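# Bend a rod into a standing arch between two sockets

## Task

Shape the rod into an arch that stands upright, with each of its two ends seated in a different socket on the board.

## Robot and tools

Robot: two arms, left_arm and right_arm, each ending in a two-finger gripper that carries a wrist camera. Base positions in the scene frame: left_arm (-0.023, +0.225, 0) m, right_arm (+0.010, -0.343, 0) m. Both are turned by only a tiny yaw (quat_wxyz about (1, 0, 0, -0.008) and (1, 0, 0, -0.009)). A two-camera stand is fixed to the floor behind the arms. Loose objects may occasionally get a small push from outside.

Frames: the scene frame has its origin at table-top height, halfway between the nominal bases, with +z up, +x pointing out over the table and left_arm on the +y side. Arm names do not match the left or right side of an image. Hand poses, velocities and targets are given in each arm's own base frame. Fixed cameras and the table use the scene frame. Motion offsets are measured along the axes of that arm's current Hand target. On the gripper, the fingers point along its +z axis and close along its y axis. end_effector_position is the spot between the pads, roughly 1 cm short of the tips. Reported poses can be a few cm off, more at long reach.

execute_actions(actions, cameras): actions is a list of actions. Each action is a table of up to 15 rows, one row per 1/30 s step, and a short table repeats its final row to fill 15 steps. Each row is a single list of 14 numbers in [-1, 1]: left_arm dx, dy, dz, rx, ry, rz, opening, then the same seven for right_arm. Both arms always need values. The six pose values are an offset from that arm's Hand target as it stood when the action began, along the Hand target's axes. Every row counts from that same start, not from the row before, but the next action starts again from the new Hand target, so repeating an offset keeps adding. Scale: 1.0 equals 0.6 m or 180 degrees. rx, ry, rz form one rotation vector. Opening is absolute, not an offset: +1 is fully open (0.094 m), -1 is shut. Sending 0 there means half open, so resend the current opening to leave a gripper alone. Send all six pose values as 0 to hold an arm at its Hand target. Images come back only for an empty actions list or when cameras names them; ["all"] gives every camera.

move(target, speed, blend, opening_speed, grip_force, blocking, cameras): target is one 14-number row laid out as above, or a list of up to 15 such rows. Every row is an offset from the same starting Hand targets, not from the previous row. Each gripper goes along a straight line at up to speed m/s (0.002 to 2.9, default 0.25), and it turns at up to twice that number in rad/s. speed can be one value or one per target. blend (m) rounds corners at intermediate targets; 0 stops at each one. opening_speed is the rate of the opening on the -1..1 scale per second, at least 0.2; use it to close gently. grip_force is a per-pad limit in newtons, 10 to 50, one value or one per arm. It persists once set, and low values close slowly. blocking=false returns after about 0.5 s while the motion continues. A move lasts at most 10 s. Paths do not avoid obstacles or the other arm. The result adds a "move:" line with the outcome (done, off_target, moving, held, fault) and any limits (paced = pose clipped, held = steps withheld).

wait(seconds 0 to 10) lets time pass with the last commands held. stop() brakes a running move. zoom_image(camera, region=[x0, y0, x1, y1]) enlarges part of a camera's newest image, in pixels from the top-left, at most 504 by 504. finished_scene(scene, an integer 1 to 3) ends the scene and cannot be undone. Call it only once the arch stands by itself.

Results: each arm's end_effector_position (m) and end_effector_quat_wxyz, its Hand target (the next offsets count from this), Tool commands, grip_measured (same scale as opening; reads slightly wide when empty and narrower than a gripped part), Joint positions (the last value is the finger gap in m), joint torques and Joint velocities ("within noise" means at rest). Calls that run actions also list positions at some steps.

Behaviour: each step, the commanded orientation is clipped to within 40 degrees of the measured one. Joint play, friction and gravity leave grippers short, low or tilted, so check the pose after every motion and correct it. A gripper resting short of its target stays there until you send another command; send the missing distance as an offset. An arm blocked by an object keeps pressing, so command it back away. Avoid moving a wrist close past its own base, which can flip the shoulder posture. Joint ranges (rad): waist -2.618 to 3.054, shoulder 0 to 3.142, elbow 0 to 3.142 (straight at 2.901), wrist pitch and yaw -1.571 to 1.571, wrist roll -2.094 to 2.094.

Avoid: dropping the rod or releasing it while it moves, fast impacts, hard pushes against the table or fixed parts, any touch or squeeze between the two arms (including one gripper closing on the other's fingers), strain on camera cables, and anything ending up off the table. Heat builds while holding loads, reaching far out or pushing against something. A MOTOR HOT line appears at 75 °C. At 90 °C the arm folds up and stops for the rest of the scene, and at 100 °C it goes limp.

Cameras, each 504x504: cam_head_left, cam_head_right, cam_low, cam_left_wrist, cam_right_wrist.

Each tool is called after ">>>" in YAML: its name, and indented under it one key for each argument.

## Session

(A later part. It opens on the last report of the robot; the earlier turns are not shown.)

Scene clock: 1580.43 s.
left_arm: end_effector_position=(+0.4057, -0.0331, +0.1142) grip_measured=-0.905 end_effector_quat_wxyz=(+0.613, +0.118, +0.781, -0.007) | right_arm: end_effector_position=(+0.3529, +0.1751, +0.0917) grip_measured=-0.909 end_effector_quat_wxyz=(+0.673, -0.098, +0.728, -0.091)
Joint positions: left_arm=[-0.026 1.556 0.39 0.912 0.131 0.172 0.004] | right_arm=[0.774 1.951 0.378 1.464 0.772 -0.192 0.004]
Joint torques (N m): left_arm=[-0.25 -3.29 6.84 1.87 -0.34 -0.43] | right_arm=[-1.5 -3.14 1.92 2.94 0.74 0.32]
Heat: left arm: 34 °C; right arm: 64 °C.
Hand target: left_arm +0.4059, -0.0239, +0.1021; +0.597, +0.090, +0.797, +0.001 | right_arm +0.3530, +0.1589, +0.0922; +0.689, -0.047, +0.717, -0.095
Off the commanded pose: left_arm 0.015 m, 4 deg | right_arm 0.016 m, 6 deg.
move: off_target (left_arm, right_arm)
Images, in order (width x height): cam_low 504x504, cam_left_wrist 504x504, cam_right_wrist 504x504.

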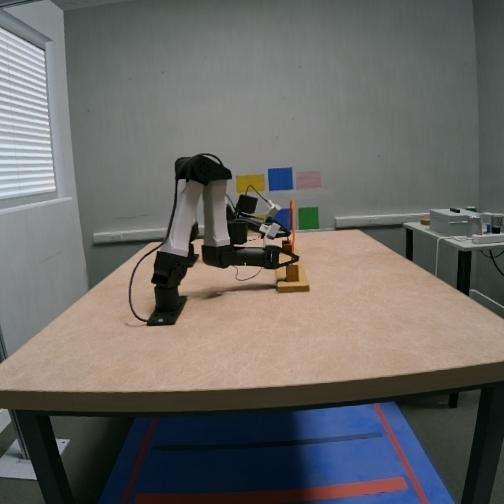

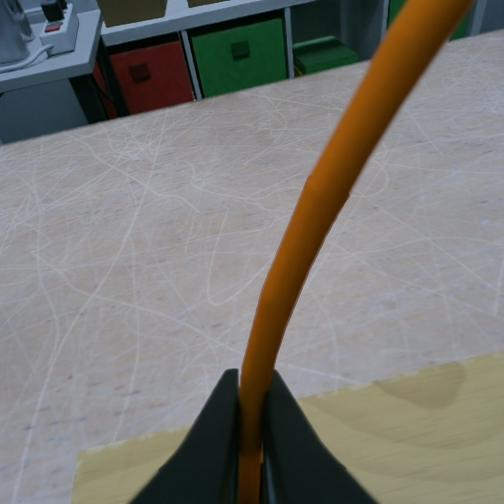

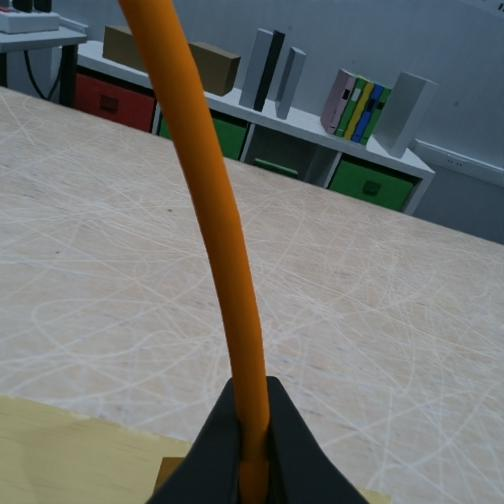

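>>> move:
  target: [0, 0, 0, 0, 0, 0, -1, 0, 0.0080, 0, 0, 0, 0, -0.7]
  speed: 0.03
  opening_speed: 0.25
  cameras: ["cam_low", "cam_right_wrist", "cam_head_left"]

>>> zoom_image:
  camera: "cam_low"
  region: [262, 226, 312, 276]

>>> zoom_image:
  camera: "cam_right_wrist"
  region: [130, 304, 330, 504]

Scene clock: 1601.93 s.
left_arm: end_effector_position=(+0.4061, -0.0307, +0.1141) grip_measured=-0.907 end_effector_quat_wxyz=(+0.613, +0.113, +0.782, -0.001) | right_arm: end_effector_position=(+0.3541, +0.1789, +0.0907) grip_measured=-0.703 end_effector_quat_wxyz=(+0.674, -0.091, +0.728, -0.093)
Joint positions: left_arm=[-0.026 1.556 0.39 0.912 0.117 0.172 0.004] | right_arm=[0.787 1.969 0.397 1.464 0.797 -0.185 0.014]
Joint torques (N m): left_arm=[-0.34 -3.26 6.87 1.86 -0.22 -0.41] | right_arm=[-1.55 -3.9 1.47 2.91 0.6 0.24]
Heat: left arm: 33 °C; right arm: 68 °C.
Hand target: left_arm +0.4059, -0.0239, +0.1021; +0.597, +0.090, +0.797, +0.001 | right_arm +0.3533, +0.1635, +0.0912; +0.689, -0.046, +0.717, -0.095
Off the commanded pose: left_arm 0.014 m, 4 deg | right_arm 0.015 m, 6 deg.
move: off_target (left_arm, right_arm)
Images, in order (width x height): cam_head_left 504x504, cam_low 504x504, cam_right_wrist 504x504.

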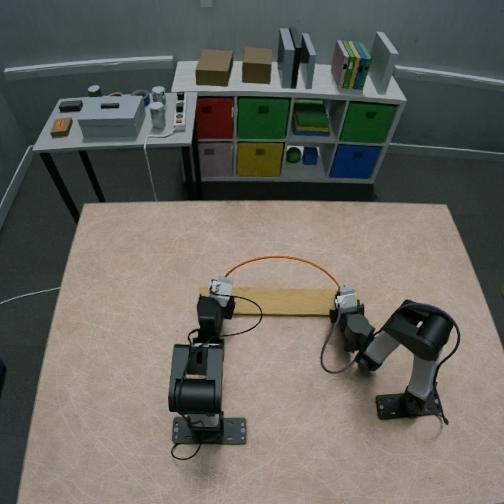

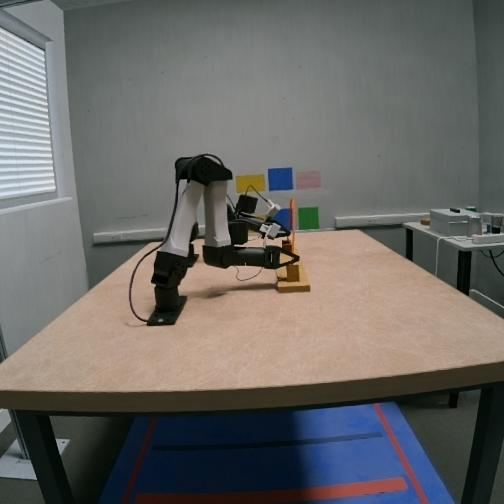

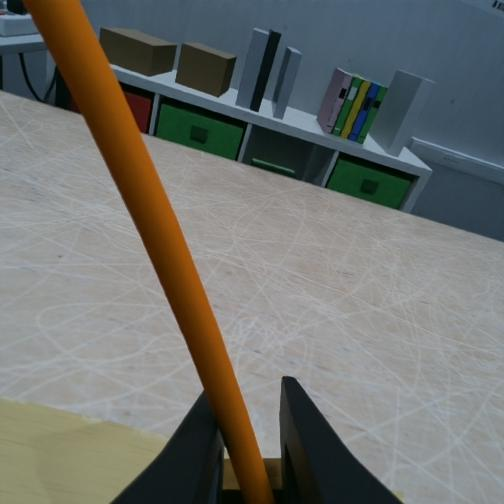

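Scaled by 10.080.

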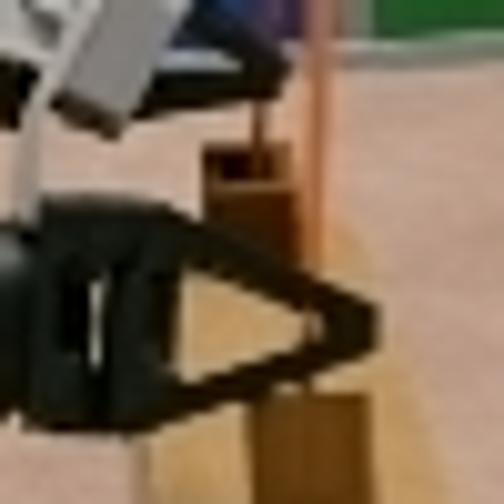

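Scaled by 2.520.

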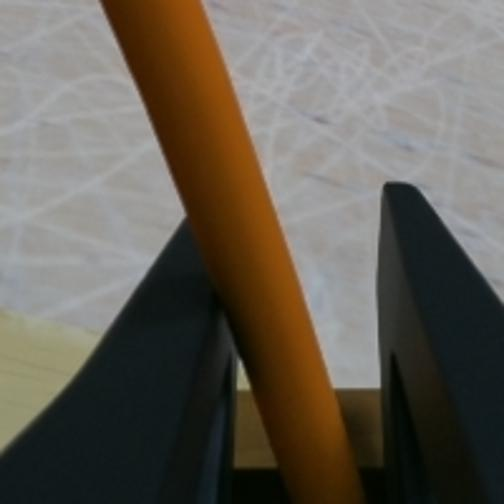

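>>> move:
  target: [0, 0, 0, 0, 0, 0, -1, -0.0013, 0.0080, -0.0005, 0, 0, 0, -0.4]
  speed: 0.04
  opening_speed: 0.4
  cameras: ["cam_low", "cam_right_wrist"]

>>> zoom_image:
  camera: "cam_right_wrist"
  region: [130, 304, 330, 504]

>>> zoom_image:
  camera: "cam_low"
  region: [262, 226, 312, 276]

Scene clock: 1632.47 s.
left_arm: end_effector_position=(+0.4061, -0.0307, +0.1141) grip_measured=-0.907 end_effector_quat_wxyz=(+0.613, +0.113, +0.782, -0.001) | right_arm: end_effector_position=(+0.3537, +0.1837, +0.0896) grip_measured=-0.403 end_effector_quat_wxyz=(+0.674, -0.090, +0.728, -0.088)
Joint positions: left_arm=[-0.026 1.556 0.39 0.912 0.117 0.172 0.004] | right_arm=[0.798 1.98 0.408 1.464 0.803 -0.175 0.028]
Joint torques (N m): left_arm=[-0.27 -3.22 6.95 1.86 -0.23 -0.41] | right_arm=[-1.35 -4.27 1.84 2.84 0.69 0.17]
Heat: left arm: 33 °C; right arm: 69 °C.
Hand target: left_arm +0.4059, -0.0239, +0.1021; +0.597, +0.090, +0.797, +0.001 | right_arm +0.3534, +0.1683, +0.0909; +0.689, -0.047, +0.717, -0.095
Off the commanded pose: left_arm 0.014 m, 4 deg | right_arm 0.015 m, 5 deg.
move: off_target (left_arm, right_arm)
Images, in order (width x height): cam_low 504x504, cam_right_wrist 504x504.

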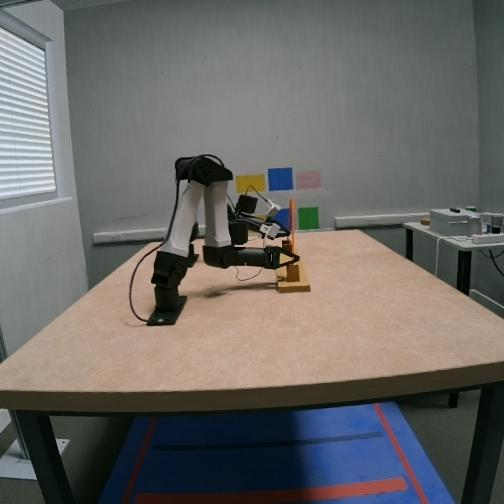

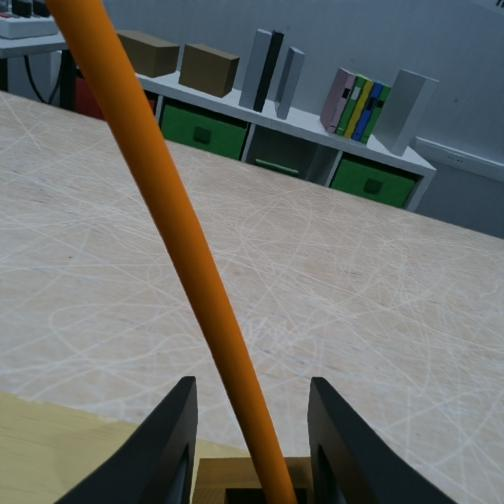

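Scaled by 2.520.

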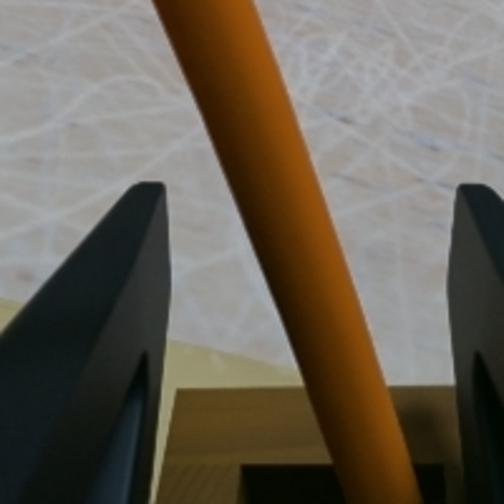

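Scaled by 10.080.

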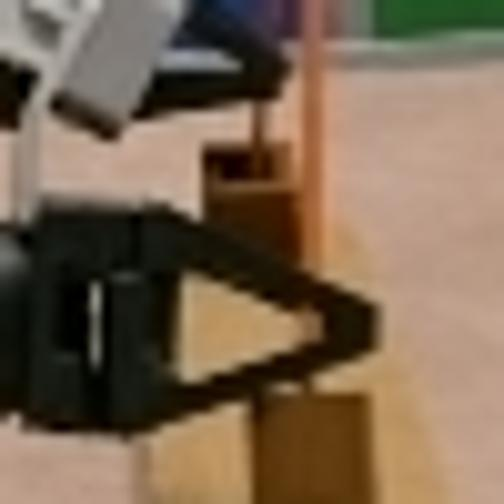

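>>> move:
  target: [0, 0, 0, 0, 0, 0, -1, -0.0560, 0.0135, -0.0033, 0, 0, -0.0556, -0.4]
  speed: 0.08
  cameras: ["cam_low", "cam_right_wrist"]

>>> zoom_image:
  camera: "cam_right_wrist"
  region: [130, 304, 330, 504]

>>> zoom_image:
  camera: "cam_low"
  region: [262, 226, 312, 276]

Scene clock: 1645.40 s.
left_arm: end_effector_position=(+0.4061, -0.0307, +0.1141) grip_measured=-0.907 end_effector_quat_wxyz=(+0.613, +0.113, +0.782, -0.001) | right_arm: end_effector_position=(+0.3525, +0.1821, +0.1122) grip_measured=-0.402 end_effector_quat_wxyz=(+0.676, -0.118, +0.712, -0.151)
Joint positions: left_arm=[-0.026 1.556 0.39 0.912 0.117 0.172 0.004] | right_arm=[0.82 1.907 0.424 1.419 0.875 -0.335 0.028]
Joint torques (N m): left_arm=[-0.34 -3.26 6.9 1.87 -0.23 -0.41] | right_arm=[0.24 -11.58 5.22 1.46 0.27 -0.06]
Heat: left arm: 34 °C; right arm: 68 °C.
Hand target: left_arm +0.4059, -0.0239, +0.1021; +0.597, +0.090, +0.797, +0.001 | right_arm +0.3535, +0.1830, +0.1223; +0.678, -0.109, +0.711, -0.155
Off the commanded pose: left_arm 0.014 m, 4 deg | right_arm 0.010 m, 1 deg.
move: off_target (left_arm)
Images, in order (width x height): cam_low 504x504, cam_right_wrist 504x504.

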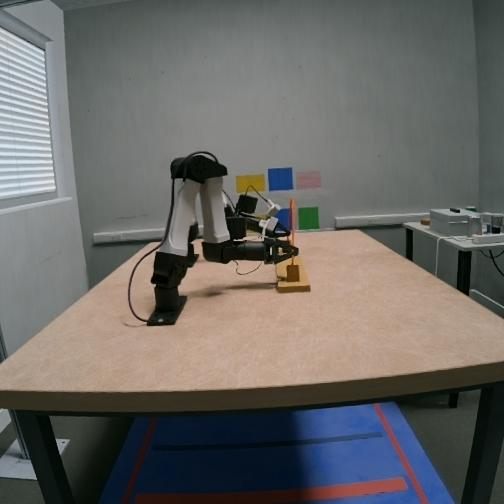

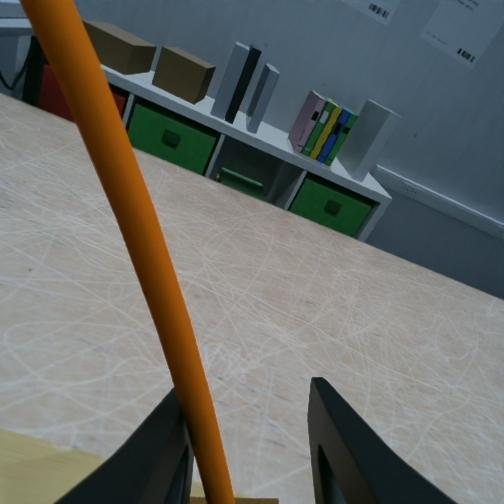

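Scaled by 2.520.

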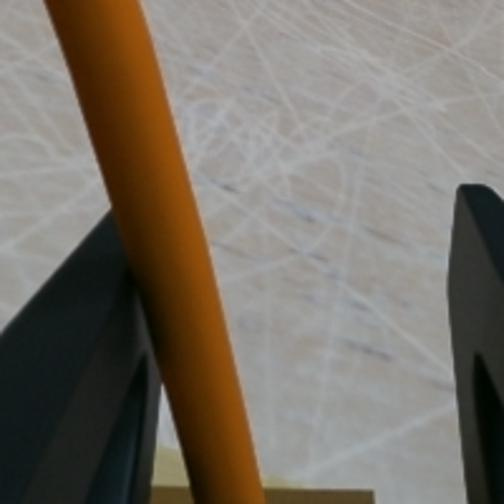

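Scaled by 10.080.

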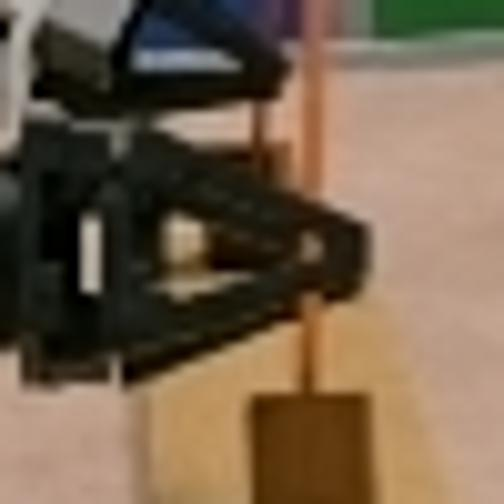

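>>> move:
  target: [0, 0, 0, 0, 0, 0, -1, -0.0132, 0.0198, -0.0018, 0, 0, 0, -0.4]
  speed: 0.08
  cameras: ["cam_low", "cam_right_wrist"]

>>> zoom_image:
  camera: "cam_right_wrist"
  region: [130, 304, 330, 504]

Scene clock: 1654.80 s.
left_arm: end_effector_position=(+0.4061, -0.0307, +0.1141) grip_measured=-0.907 end_effector_quat_wxyz=(+0.613, +0.113, +0.782, -0.001) | right_arm: end_effector_position=(+0.3527, +0.1947, +0.1173) grip_measured=-0.402 end_effector_quat_wxyz=(+0.677, -0.114, +0.710, -0.153)
Joint positions: left_arm=[-0.026 1.556 0.39 0.912 0.117 0.172 0.004] | right_arm=[0.854 1.907 0.468 1.381 0.916 -0.336 0.028]
Joint torques (N m): left_arm=[-0.29 -3.32 6.95 1.86 -0.23 -0.41] | right_arm=[0.27 -11.19 5.55 1.41 0.19 -0.03]
Heat: left arm: 34 °C; right arm: 63 °C.
Hand target: left_arm +0.4059, -0.0239, +0.1021; +0.597, +0.090, +0.797, +0.001 | right_arm +0.3536, +0.1971, +0.1254; +0.678, -0.109, +0.711, -0.155
Off the commanded pose: left_arm 0.014 m, 4 deg | right_arm 0.008 m, 1 deg.
move: off_target (left_arm)
Images, in order (width x height): cam_low 504x504, cam_right_wrist 504x504.

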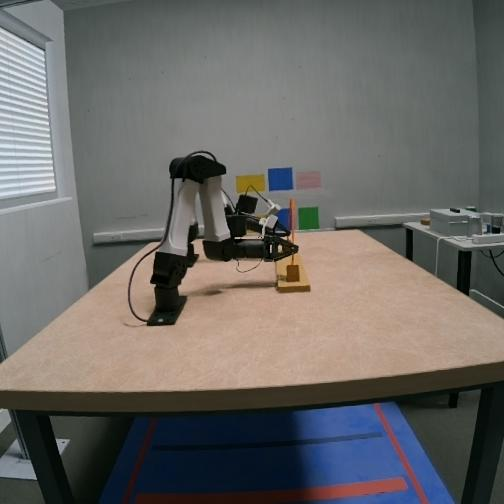

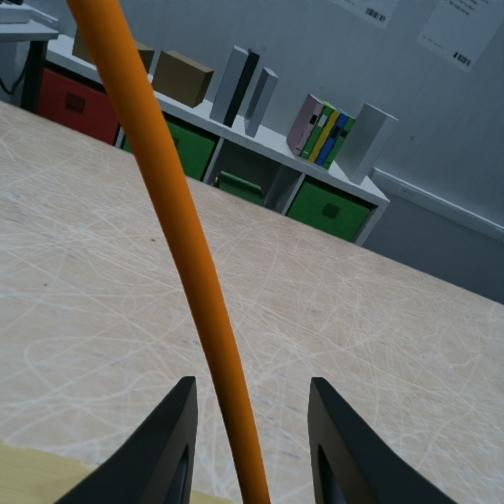

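Scaled by 2.520.

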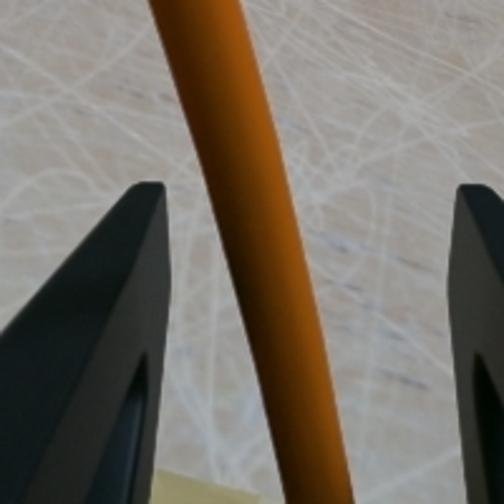

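>>> move:
  target:
    - [0, 0, 0, 0, 0, 0, -1, 0, 0.0080, 0, 0, 0, -0.0389, -0.4]
    - [0, 0, 0, 0, 0, 0, -1, 0, 0.0080, 0, 0, 0, -0.0389, -1]
  speed: 0.08
  opening_speed: 0.4
  cameras: ["cam_low", "cam_right_wrist", "cam_head_left"]

>>> zoom_image:
  camera: "cam_low"
  region: [262, 226, 312, 276]

Scene clock: 1663.93 s.
left_arm: end_effector_position=(+0.4061, -0.0307, +0.1141) grip_measured=-0.907 end_effector_quat_wxyz=(+0.613, +0.113, +0.782, -0.001) | right_arm: end_effector_position=(+0.3528, +0.1976, +0.1197) grip_measured=-0.895 end_effector_quat_wxyz=(+0.667, -0.156, +0.701, -0.198)
Joint positions: left_arm=[-0.026 1.556 0.39 0.912 0.117 0.172 0.004] | right_arm=[0.863 1.907 0.482 1.373 0.932 -0.465 0.005]
Joint torques (N m): left_arm=[-0.35 -3.26 6.93 1.87 -0.23 -0.41] | right_arm=[0.35 -9.81 5.72 1.46 0.12 0.06]
Heat: left arm: 34 °C; right arm: 60 °C.
Hand target: left_arm +0.4059, -0.0239, +0.1021; +0.597, +0.090, +0.797, +0.001 | right_arm +0.3538, +0.2015, +0.1236; +0.667, -0.152, +0.703, -0.196
Off the commanded pose: left_arm 0.014 m, 4 deg | right_arm 0.006 m, 1 deg.
move: off_target (left_arm)
Images, in order (width x height): cam_head_left 504x504, cam_low 504x504, cam_right_wrist 504x504.

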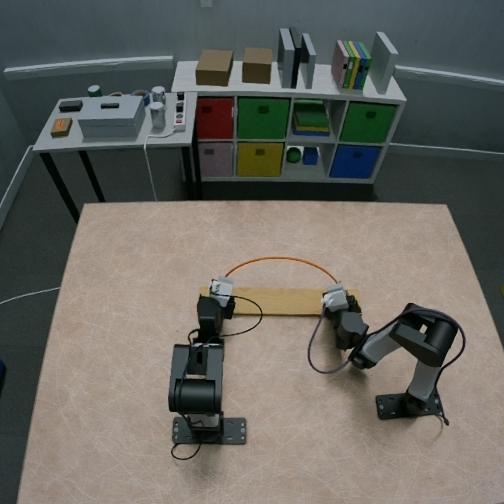

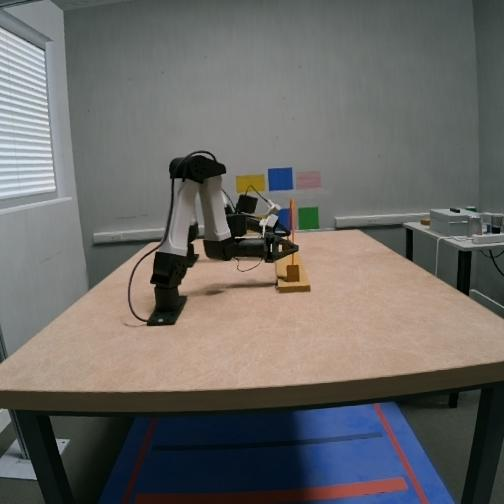

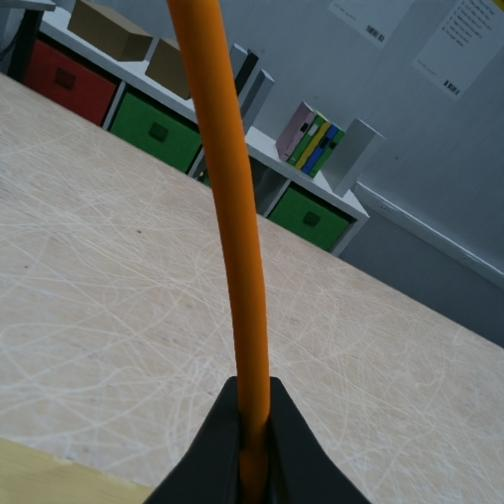

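Scaled by 10.080.

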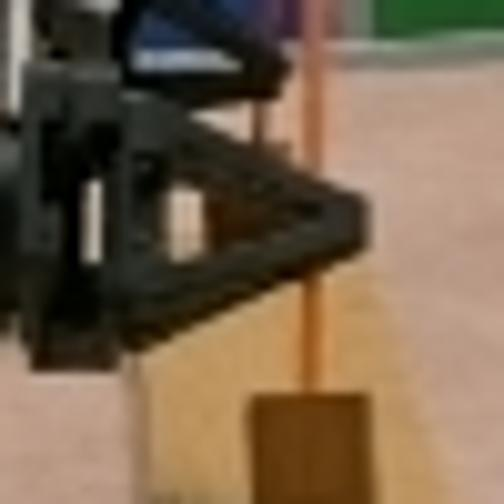

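>>> move:
  target: [0, 0, 0, 0, 0, 0, -1, 0.0230, 0.0015, 0.0010, 0, 0, 0, -1]
  speed: 0.05
  cameras: ["cam_low", "cam_right_wrist"]

>>> zoom_image:
  camera: "cam_low"
  region: [262, 226, 312, 276]

Scene clock: 1672.63 s.
left_arm: end_effector_position=(+0.4061, -0.0307, +0.1141) grip_measured=-0.907 end_effector_quat_wxyz=(+0.613, +0.113, +0.782, -0.001) | right_arm: end_effector_position=(+0.3529, +0.1977, +0.1120) grip_measured=-0.895 end_effector_quat_wxyz=(+0.661, -0.163, +0.704, -0.202)
Joint positions: left_arm=[-0.026 1.556 0.39 0.912 0.117 0.172 0.004] | right_arm=[0.863 1.928 0.482 1.373 0.932 -0.465 0.005]
Joint torques (N m): left_arm=[-0.32 -3.22 6.94 1.86 -0.22 -0.42] | right_arm=[-0.91 -6.8 3.4 2.18 -0.02 0.09]
Heat: left arm: 34 °C; right arm: 58 °C.
Hand target: left_arm +0.4059, -0.0239, +0.1021; +0.597, +0.090, +0.797, +0.001 | right_arm +0.3535, +0.1957, +0.1111; +0.667, -0.152, +0.703, -0.196
Off the commanded pose: left_arm 0.014 m, 4 deg | right_arm 0.002 m, 2 deg.
move: off_target (left_arm)
Images, in order (width x height): cam_low 504x504, cam_right_wrist 504x504.

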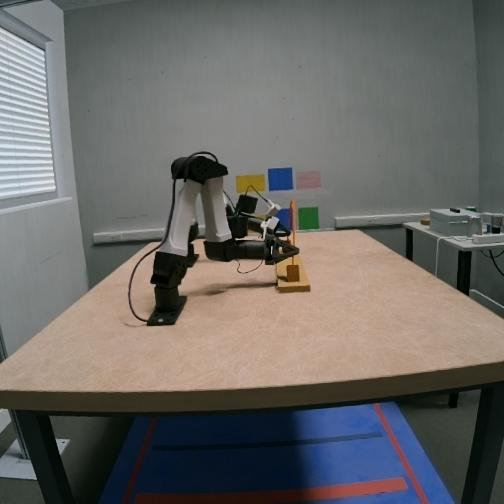

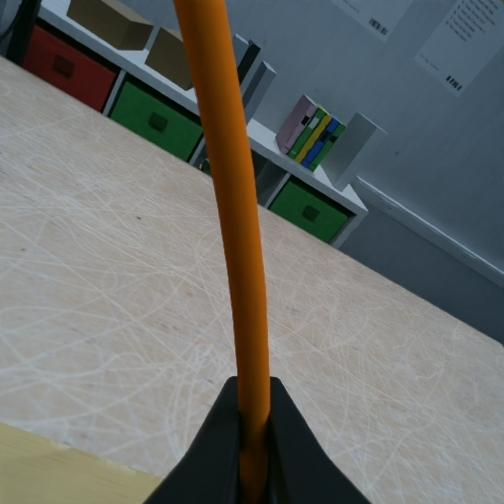

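Scaled by 10.080.

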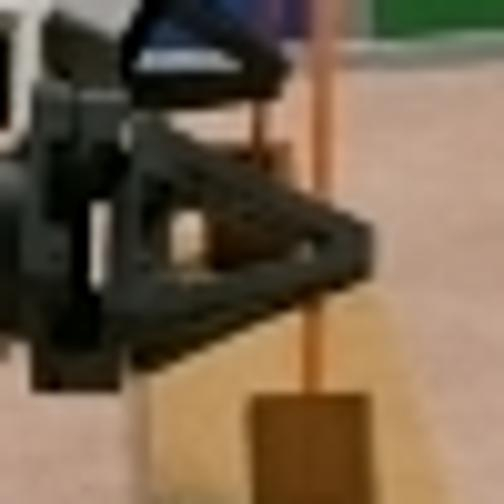

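>>> move:
  target: [0, 0, 0, 0, 0, 0, -1, 0.0240, 0.0008, 0.0010, 0, 0, 0, -1]
  speed: 0.05
  cameras: ["cam_low", "cam_right_wrist"]

>>> zoom_image:
  camera: "cam_low"
  region: [262, 226, 312, 276]

Scene clock: 1677.37 s.
left_arm: end_effector_position=(+0.4061, -0.0307, +0.1141) grip_measured=-0.907 end_effector_quat_wxyz=(+0.613, +0.113, +0.782, -0.001) | right_arm: end_effector_position=(+0.3528, +0.1909, +0.0995) grip_measured=-0.895 end_effector_quat_wxyz=(+0.658, -0.161, +0.706, -0.207)
Joint positions: left_arm=[-0.026 1.556 0.39 0.912 0.117 0.172 0.004] | right_arm=[0.851 1.983 0.465 1.438 0.93 -0.465 0.005]
Joint torques (N m): left_arm=[-0.29 -3.26 6.89 1.87 -0.23 -0.39] | right_arm=[-1.16 -6.34 2.54 2.35 -0.11 0.1]
Heat: left arm: 34 °C; right arm: 58 °C.
Hand target: left_arm +0.4059, -0.0239, +0.1021; +0.597, +0.090, +0.797, +0.001 | right_arm +0.3533, +0.1893, +0.0982; +0.667, -0.152, +0.703, -0.196
Off the commanded pose: left_arm 0.014 m, 4 deg | right_arm 0.002 m, 2 deg.
move: off_target (left_arm)
Images, in order (width x height): cam_low 504x504, cam_right_wrist 504x504.

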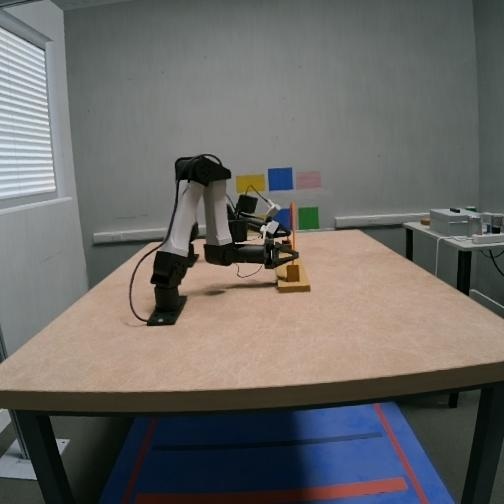

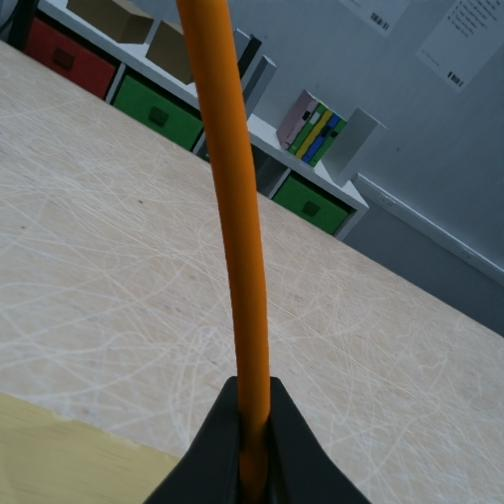

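Scaled by 10.080.

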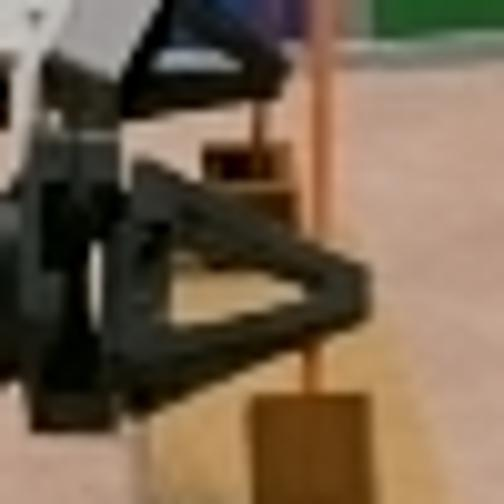

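>>> move:
  target: [0, 0, 0, 0, 0, 0, -1, 0.0190, 0.0008, 0.0010, 0, 0, 0, -1]
  speed: 0.05
  cameras: ["cam_low", "cam_right_wrist"]

>>> zoom_image:
  camera: "cam_low"
  region: [262, 226, 312, 276]

Scene clock: 1683.37 s.
left_arm: end_effector_position=(+0.4061, -0.0307, +0.1141) grip_measured=-0.907 end_effector_quat_wxyz=(+0.613, +0.113, +0.782, -0.001) | right_arm: end_effector_position=(+0.3537, +0.1908, +0.0968) grip_measured=-0.895 end_effector_quat_wxyz=(+0.660, -0.165, +0.704, -0.206)
Joint positions: left_arm=[-0.026 1.556 0.39 0.912 0.117 0.172 0.004] | right_arm=[0.845 2.003 0.463 1.467 0.916 -0.473 0.005]
Joint torques (N m): left_arm=[-0.31 -3.23 6.89 1.88 -0.22 -0.42] | right_arm=[-1.73 -3.89 1.28 2.61 -0.11 0.2]
Heat: left arm: 34 °C; right arm: 59 °C.
Hand target: left_arm +0.4059, -0.0239, +0.1021; +0.597, +0.090, +0.797, +0.001 | right_arm +0.3532, +0.1842, +0.0879; +0.667, -0.152, +0.703, -0.196
Off the commanded pose: left_arm 0.014 m, 4 deg | right_arm 0.011 m, 2 deg.
move: off_target (left_arm, right_arm)
Images, in order (width x height): cam_low 504x504, cam_right_wrist 504x504.

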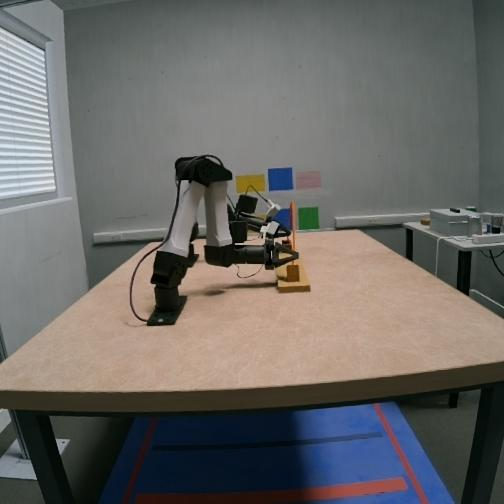

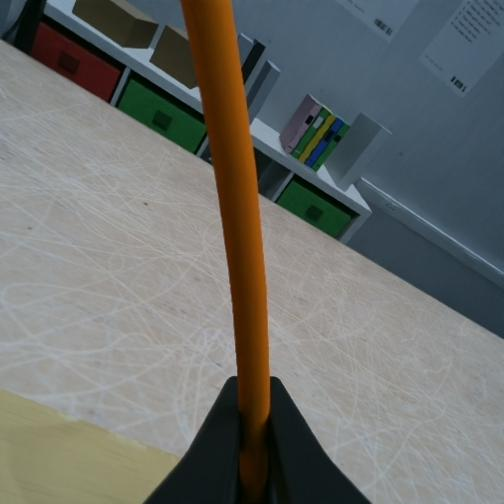

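Scaled by 10.080.

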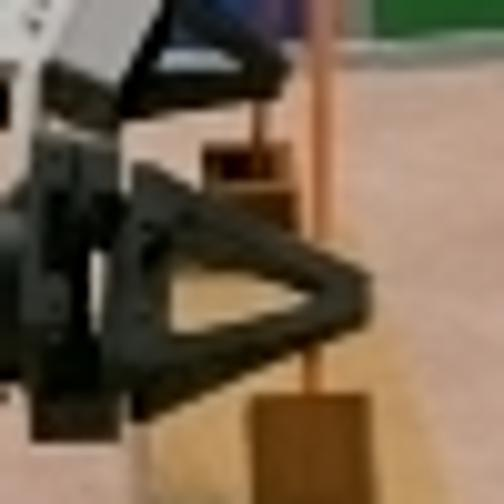

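>>> move:
  target:
    - [-0.0173, -0.0080, -0.0037, 0, 0, 0, -1, -0.0126, -0.0012, -0.0008, 0, 0, 0, -1]
    - [-0.0173, -0.0080, -0.0037, 0, 0, 0, -0.7, -0.0126, -0.0012, -0.0008, 0, 0, 0, -1]
  speed: 0.05
  opening_speed: 0.25
  cameras: ["cam_low", "cam_left_wrist", "cam_right_wrist"]

>>> zoom_image:
  camera: "cam_left_wrist"
  region: [150, 304, 350, 504]

>>> zoom_image:
  camera: "cam_low"
  region: [262, 226, 312, 276]

Scene clock: 1699.90 s.
left_arm: end_effector_position=(+0.4035, -0.0321, +0.1084) grip_measured=-0.703 end_effector_quat_wxyz=(+0.600, +0.101, +0.794, +0.004) | right_arm: end_effector_position=(+0.3538, +0.1897, +0.0972) grip_measured=-0.895 end_effector_quat_wxyz=(+0.659, -0.163, +0.704, -0.209)
Joint positions: left_arm=[-0.051 1.543 0.39 0.868 0.066 0.152 0.014] | right_arm=[0.845 2.003 0.464 1.467 0.924 -0.476 0.005]
Joint torques (N m): left_arm=[-0.23 -5.76 8.7 1.66 -0.06 -0.28] | right_arm=[-1.05 -6.65 1.96 2.31 -0.04 0.18]
Heat: left arm: 34 °C; right arm: 62 °C.
Hand target: left_arm +0.4059, -0.0299, +0.1121; +0.597, +0.090, +0.797, +0.001 | right_arm +0.3531, +0.1872, +0.0949; +0.667, -0.152, +0.703, -0.196
Off the commanded pose: left_arm 0.005 m, 1 deg | right_arm 0.003 m, 2 deg.
move: done; target 2's new opening was sent with left_arm's hand 0.005 m and 4 deg from that target
Images, in order (width x height): cam_low 504x504, cam_left_wrist 504x504, cam_right_wrist 504x504.

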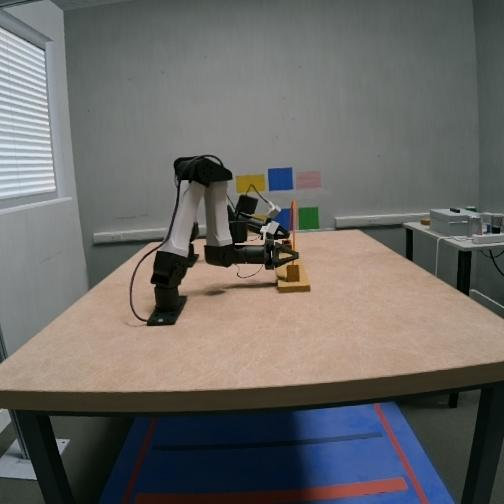

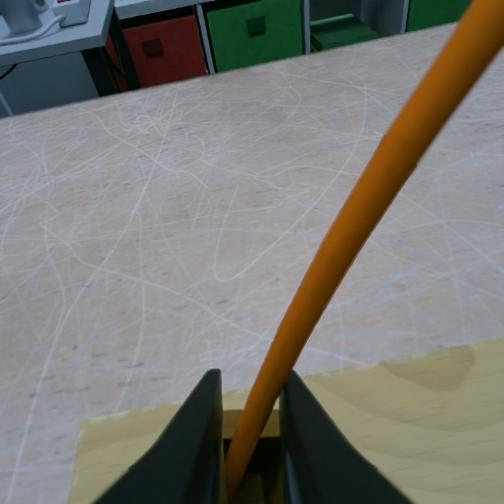

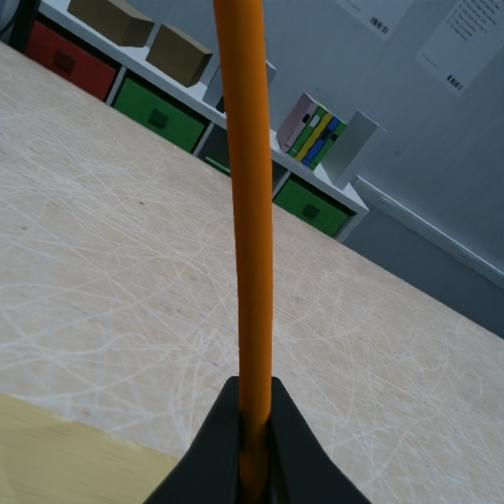

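Scaled by 2.520.

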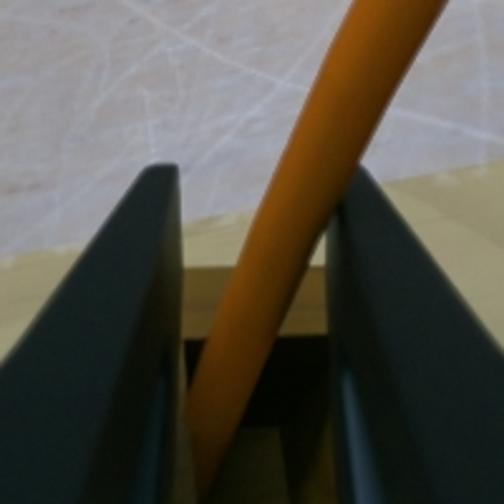

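Scaled by 10.080.

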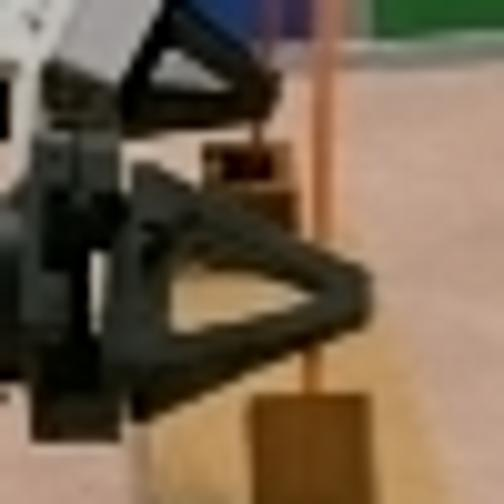

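>>> move:
  target:
    - [-0.0007, -0.0049, 0.0005, 0, 0, 0, -0.4, 0, 0, 0, 0, 0, 0, -1]
    - [-0.0418, -0.0215, -0.0087, 0, 0, 0.0778, -0.4, 0, 0, 0, 0, 0, 0, -1]
  speed: 0.08
  opening_speed: 0.5
  cameras: ["cam_low", "cam_left_wrist"]

>>> zoom_image:
  camera: "cam_left_wrist"
  region: [150, 304, 350, 504]

>>> zoom_image:
  camera: "cam_low"
  region: [262, 226, 312, 276]

Scene clock: 1714.93 s.
left_arm: end_effector_position=(+0.4014, -0.0428, +0.1245) grip_measured=-0.403 end_effector_quat_wxyz=(+0.589, +0.181, +0.785, +0.071) | right_arm: end_effector_position=(+0.3538, +0.1897, +0.0972) grip_measured=-0.895 end_effector_quat_wxyz=(+0.659, -0.163, +0.704, -0.209)
Joint positions: left_arm=[-0.105 1.448 0.427 0.719 0.002 0.347 0.028] | right_arm=[0.845 2.003 0.464 1.467 0.924 -0.476 0.005]
Joint torques (N m): left_arm=[-1.18 -5.96 10.73 1.65 -0.06 0.07] | right_arm=[-1.06 -6.65 1.96 2.31 -0.04 0.18]
Heat: left arm: 33 °C; right arm: 62 °C.
Hand target: left_arm +0.4059, -0.0458, +0.1359; +0.592, +0.187, +0.781, +0.074 | right_arm +0.3531, +0.1872, +0.0949; +0.667, -0.152, +0.703, -0.196
Off the commanded pose: left_arm 0.013 m, 1 deg | right_arm 0.003 m, 2 deg.
move: off_target (left_arm)
Images, in order (width x height): cam_low 504x504, cam_left_wrist 504x504.

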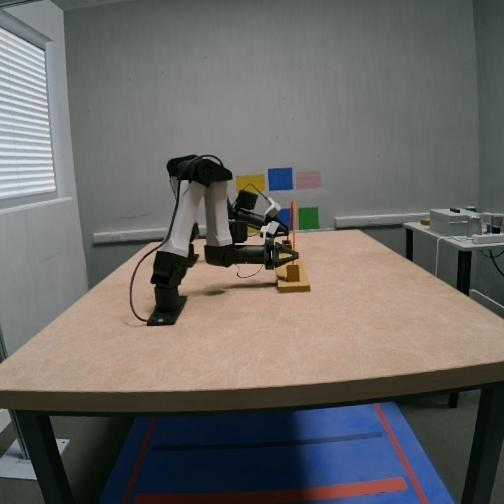

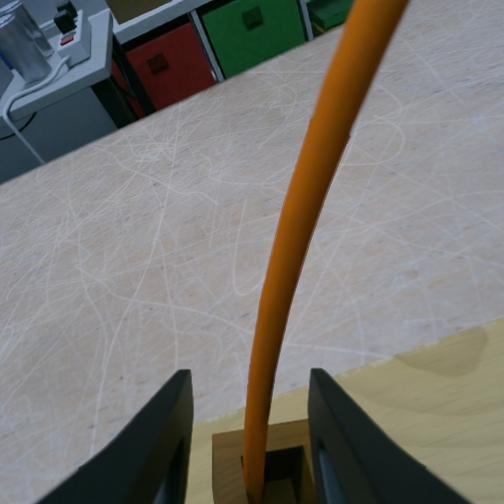

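Scaled by 2.520.

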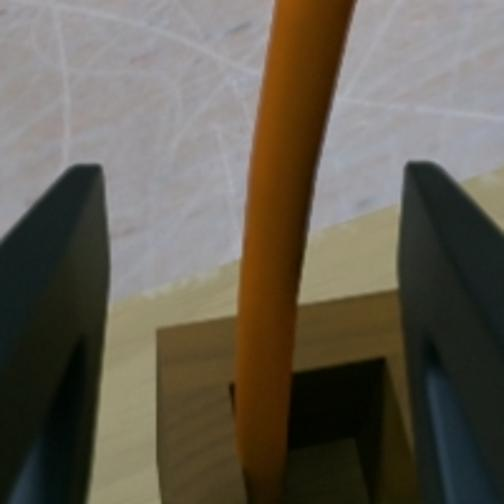

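Scaled by 10.080.

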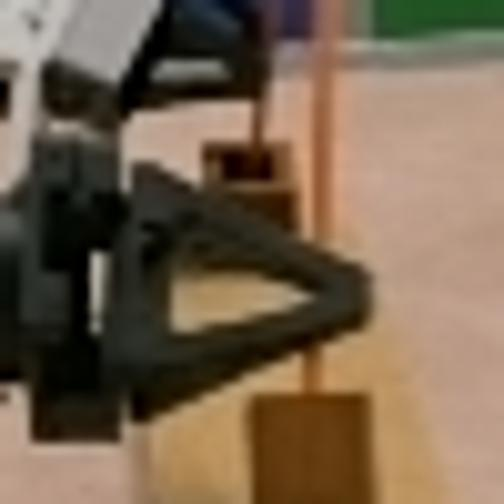

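>>> move:
  target:
    - [0, 0, 0, 0, 0, 0, -1, 0, 0, 0, 0, 0, 0, -1]
    - [0.0262, 0.0008, 0.0062, 0, 0, 0, -1, 0, 0, 0, 0, 0, 0, -1]
  speed: 0.05
  opening_speed: 0.4
  cameras: ["cam_low", "cam_left_wrist"]

>>> zoom_image:
  camera: "cam_low"
  region: [262, 226, 312, 276]

Scene clock: 1726.13 s.
left_arm: end_effector_position=(+0.4039, -0.0398, +0.1229) grip_measured=-0.914 end_effector_quat_wxyz=(+0.590, +0.183, +0.782, +0.078) | right_arm: end_effector_position=(+0.3538, +0.1897, +0.0972) grip_measured=-0.895 end_effector_quat_wxyz=(+0.659, -0.163, +0.704, -0.209)
Joint positions: left_arm=[-0.098 1.468 0.427 0.745 0 0.362 0.004] | right_arm=[0.845 2.003 0.464 1.467 0.924 -0.476 0.005]
Joint torques (N m): left_arm=[0.32 -2.82 7.76 2.31 0.19 -0.02] | right_arm=[-1.05 -6.67 1.98 2.31 -0.04 0.18]
Heat: left arm: 33 °C; right arm: 61 °C.
Hand target: left_arm +0.4059, -0.0398, +0.1210; +0.592, +0.187, +0.781, +0.074 | right_arm +0.3531, +0.1872, +0.0949; +0.667, -0.152, +0.703, -0.196
Off the commanded pose: left_arm 0.003 m, 1 deg | right_arm 0.003 m, 2 deg.
move: done
Images, in order (width x height): cam_low 504x504, cam_left_wrist 504x504.

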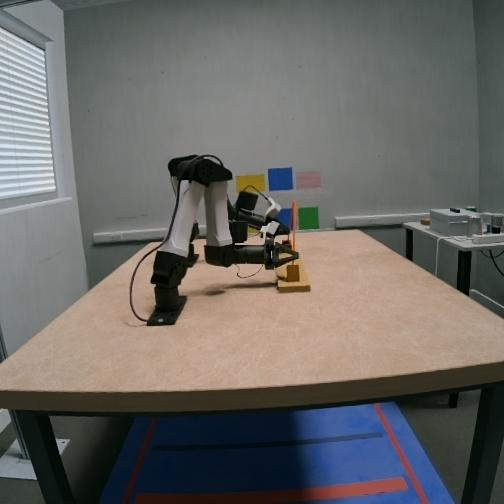

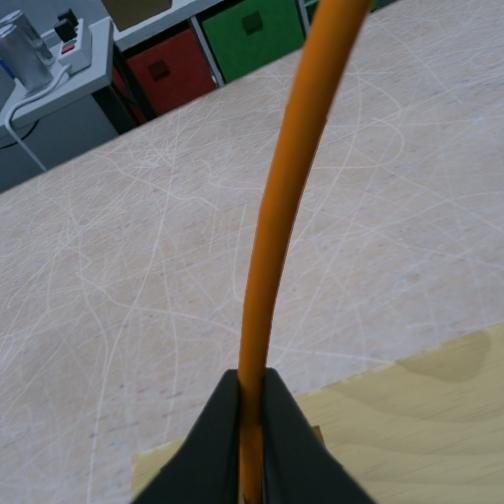

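Scaled by 10.080.

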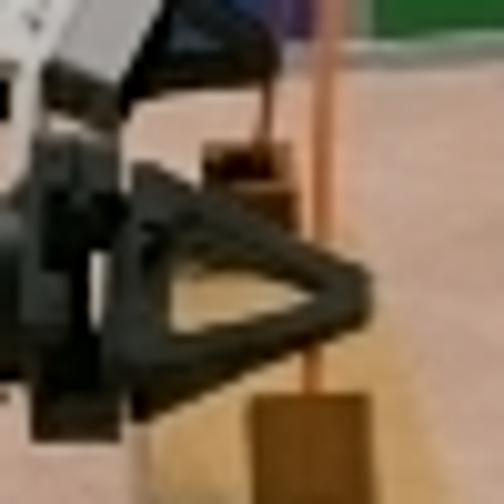

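>>> move:
  target: [0.0262, 0.0008, 0.0062, 0, 0, 0, -1, 0, 0, 0, 0, 0, 0, -1]
  speed: 0.05
  cameras: ["cam_low", "cam_left_wrist"]

>>> zoom_image:
  camera: "cam_low"
  region: [262, 226, 312, 276]

Scene clock: 1729.97 s.
left_arm: end_effector_position=(+0.4113, -0.0390, +0.1221) grip_measured=-0.914 end_effector_quat_wxyz=(+0.606, +0.187, +0.770, +0.073) | right_arm: end_effector_position=(+0.3538, +0.1897, +0.0972) grip_measured=-0.895 end_effector_quat_wxyz=(+0.659, -0.163, +0.704, -0.209)
Joint positions: left_arm=[-0.077 1.532 0.427 0.846 0.04 0.368 0.004] | right_arm=[0.845 2.003 0.464 1.467 0.924 -0.476 0.005]
Joint torques (N m): left_arm=[0.65 -2.93 4.64 2.23 0.14 -0.02] | right_arm=[-1.06 -6.65 1.98 2.31 -0.04 0.18]
Heat: left arm: 33 °C; right arm: 61 °C.
Hand target: left_arm +0.4060, -0.0337, +0.1060; +0.592, +0.186, +0.781, +0.074 | right_arm +0.3531, +0.1872, +0.0949; +0.667, -0.152, +0.703, -0.196
Off the commanded pose: left_arm 0.018 m, 2 deg | right_arm 0.003 m, 2 deg.
move: off_target (left_arm)
Images, in order (width x height): cam_low 504x504, cam_left_wrist 504x504.

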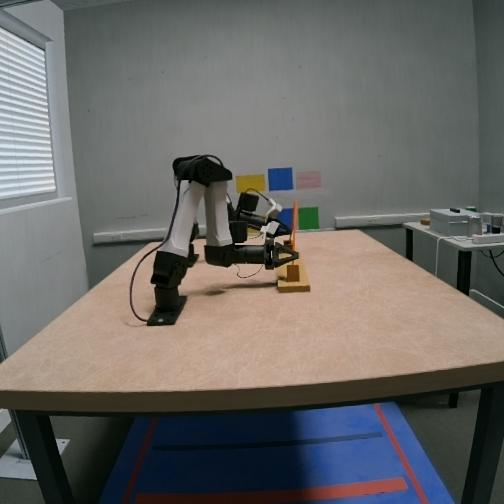

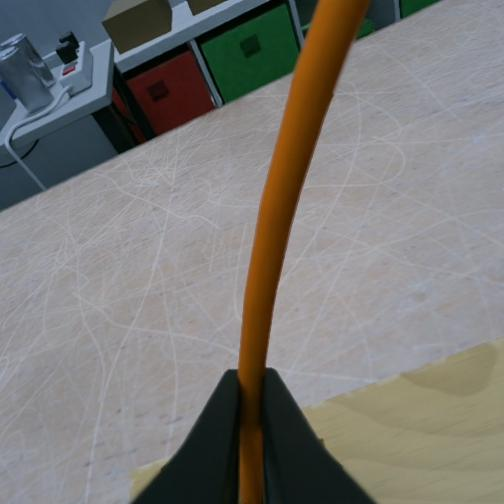

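Scaled by 10.080.

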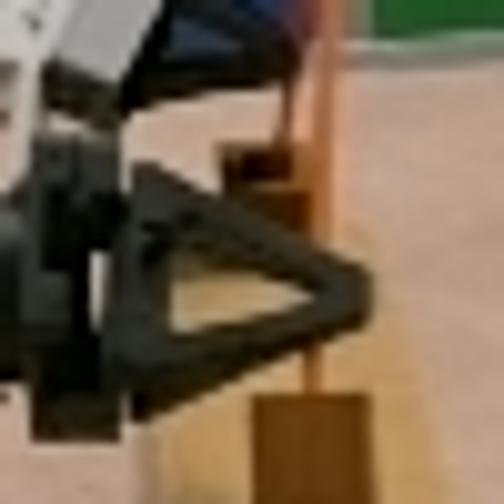

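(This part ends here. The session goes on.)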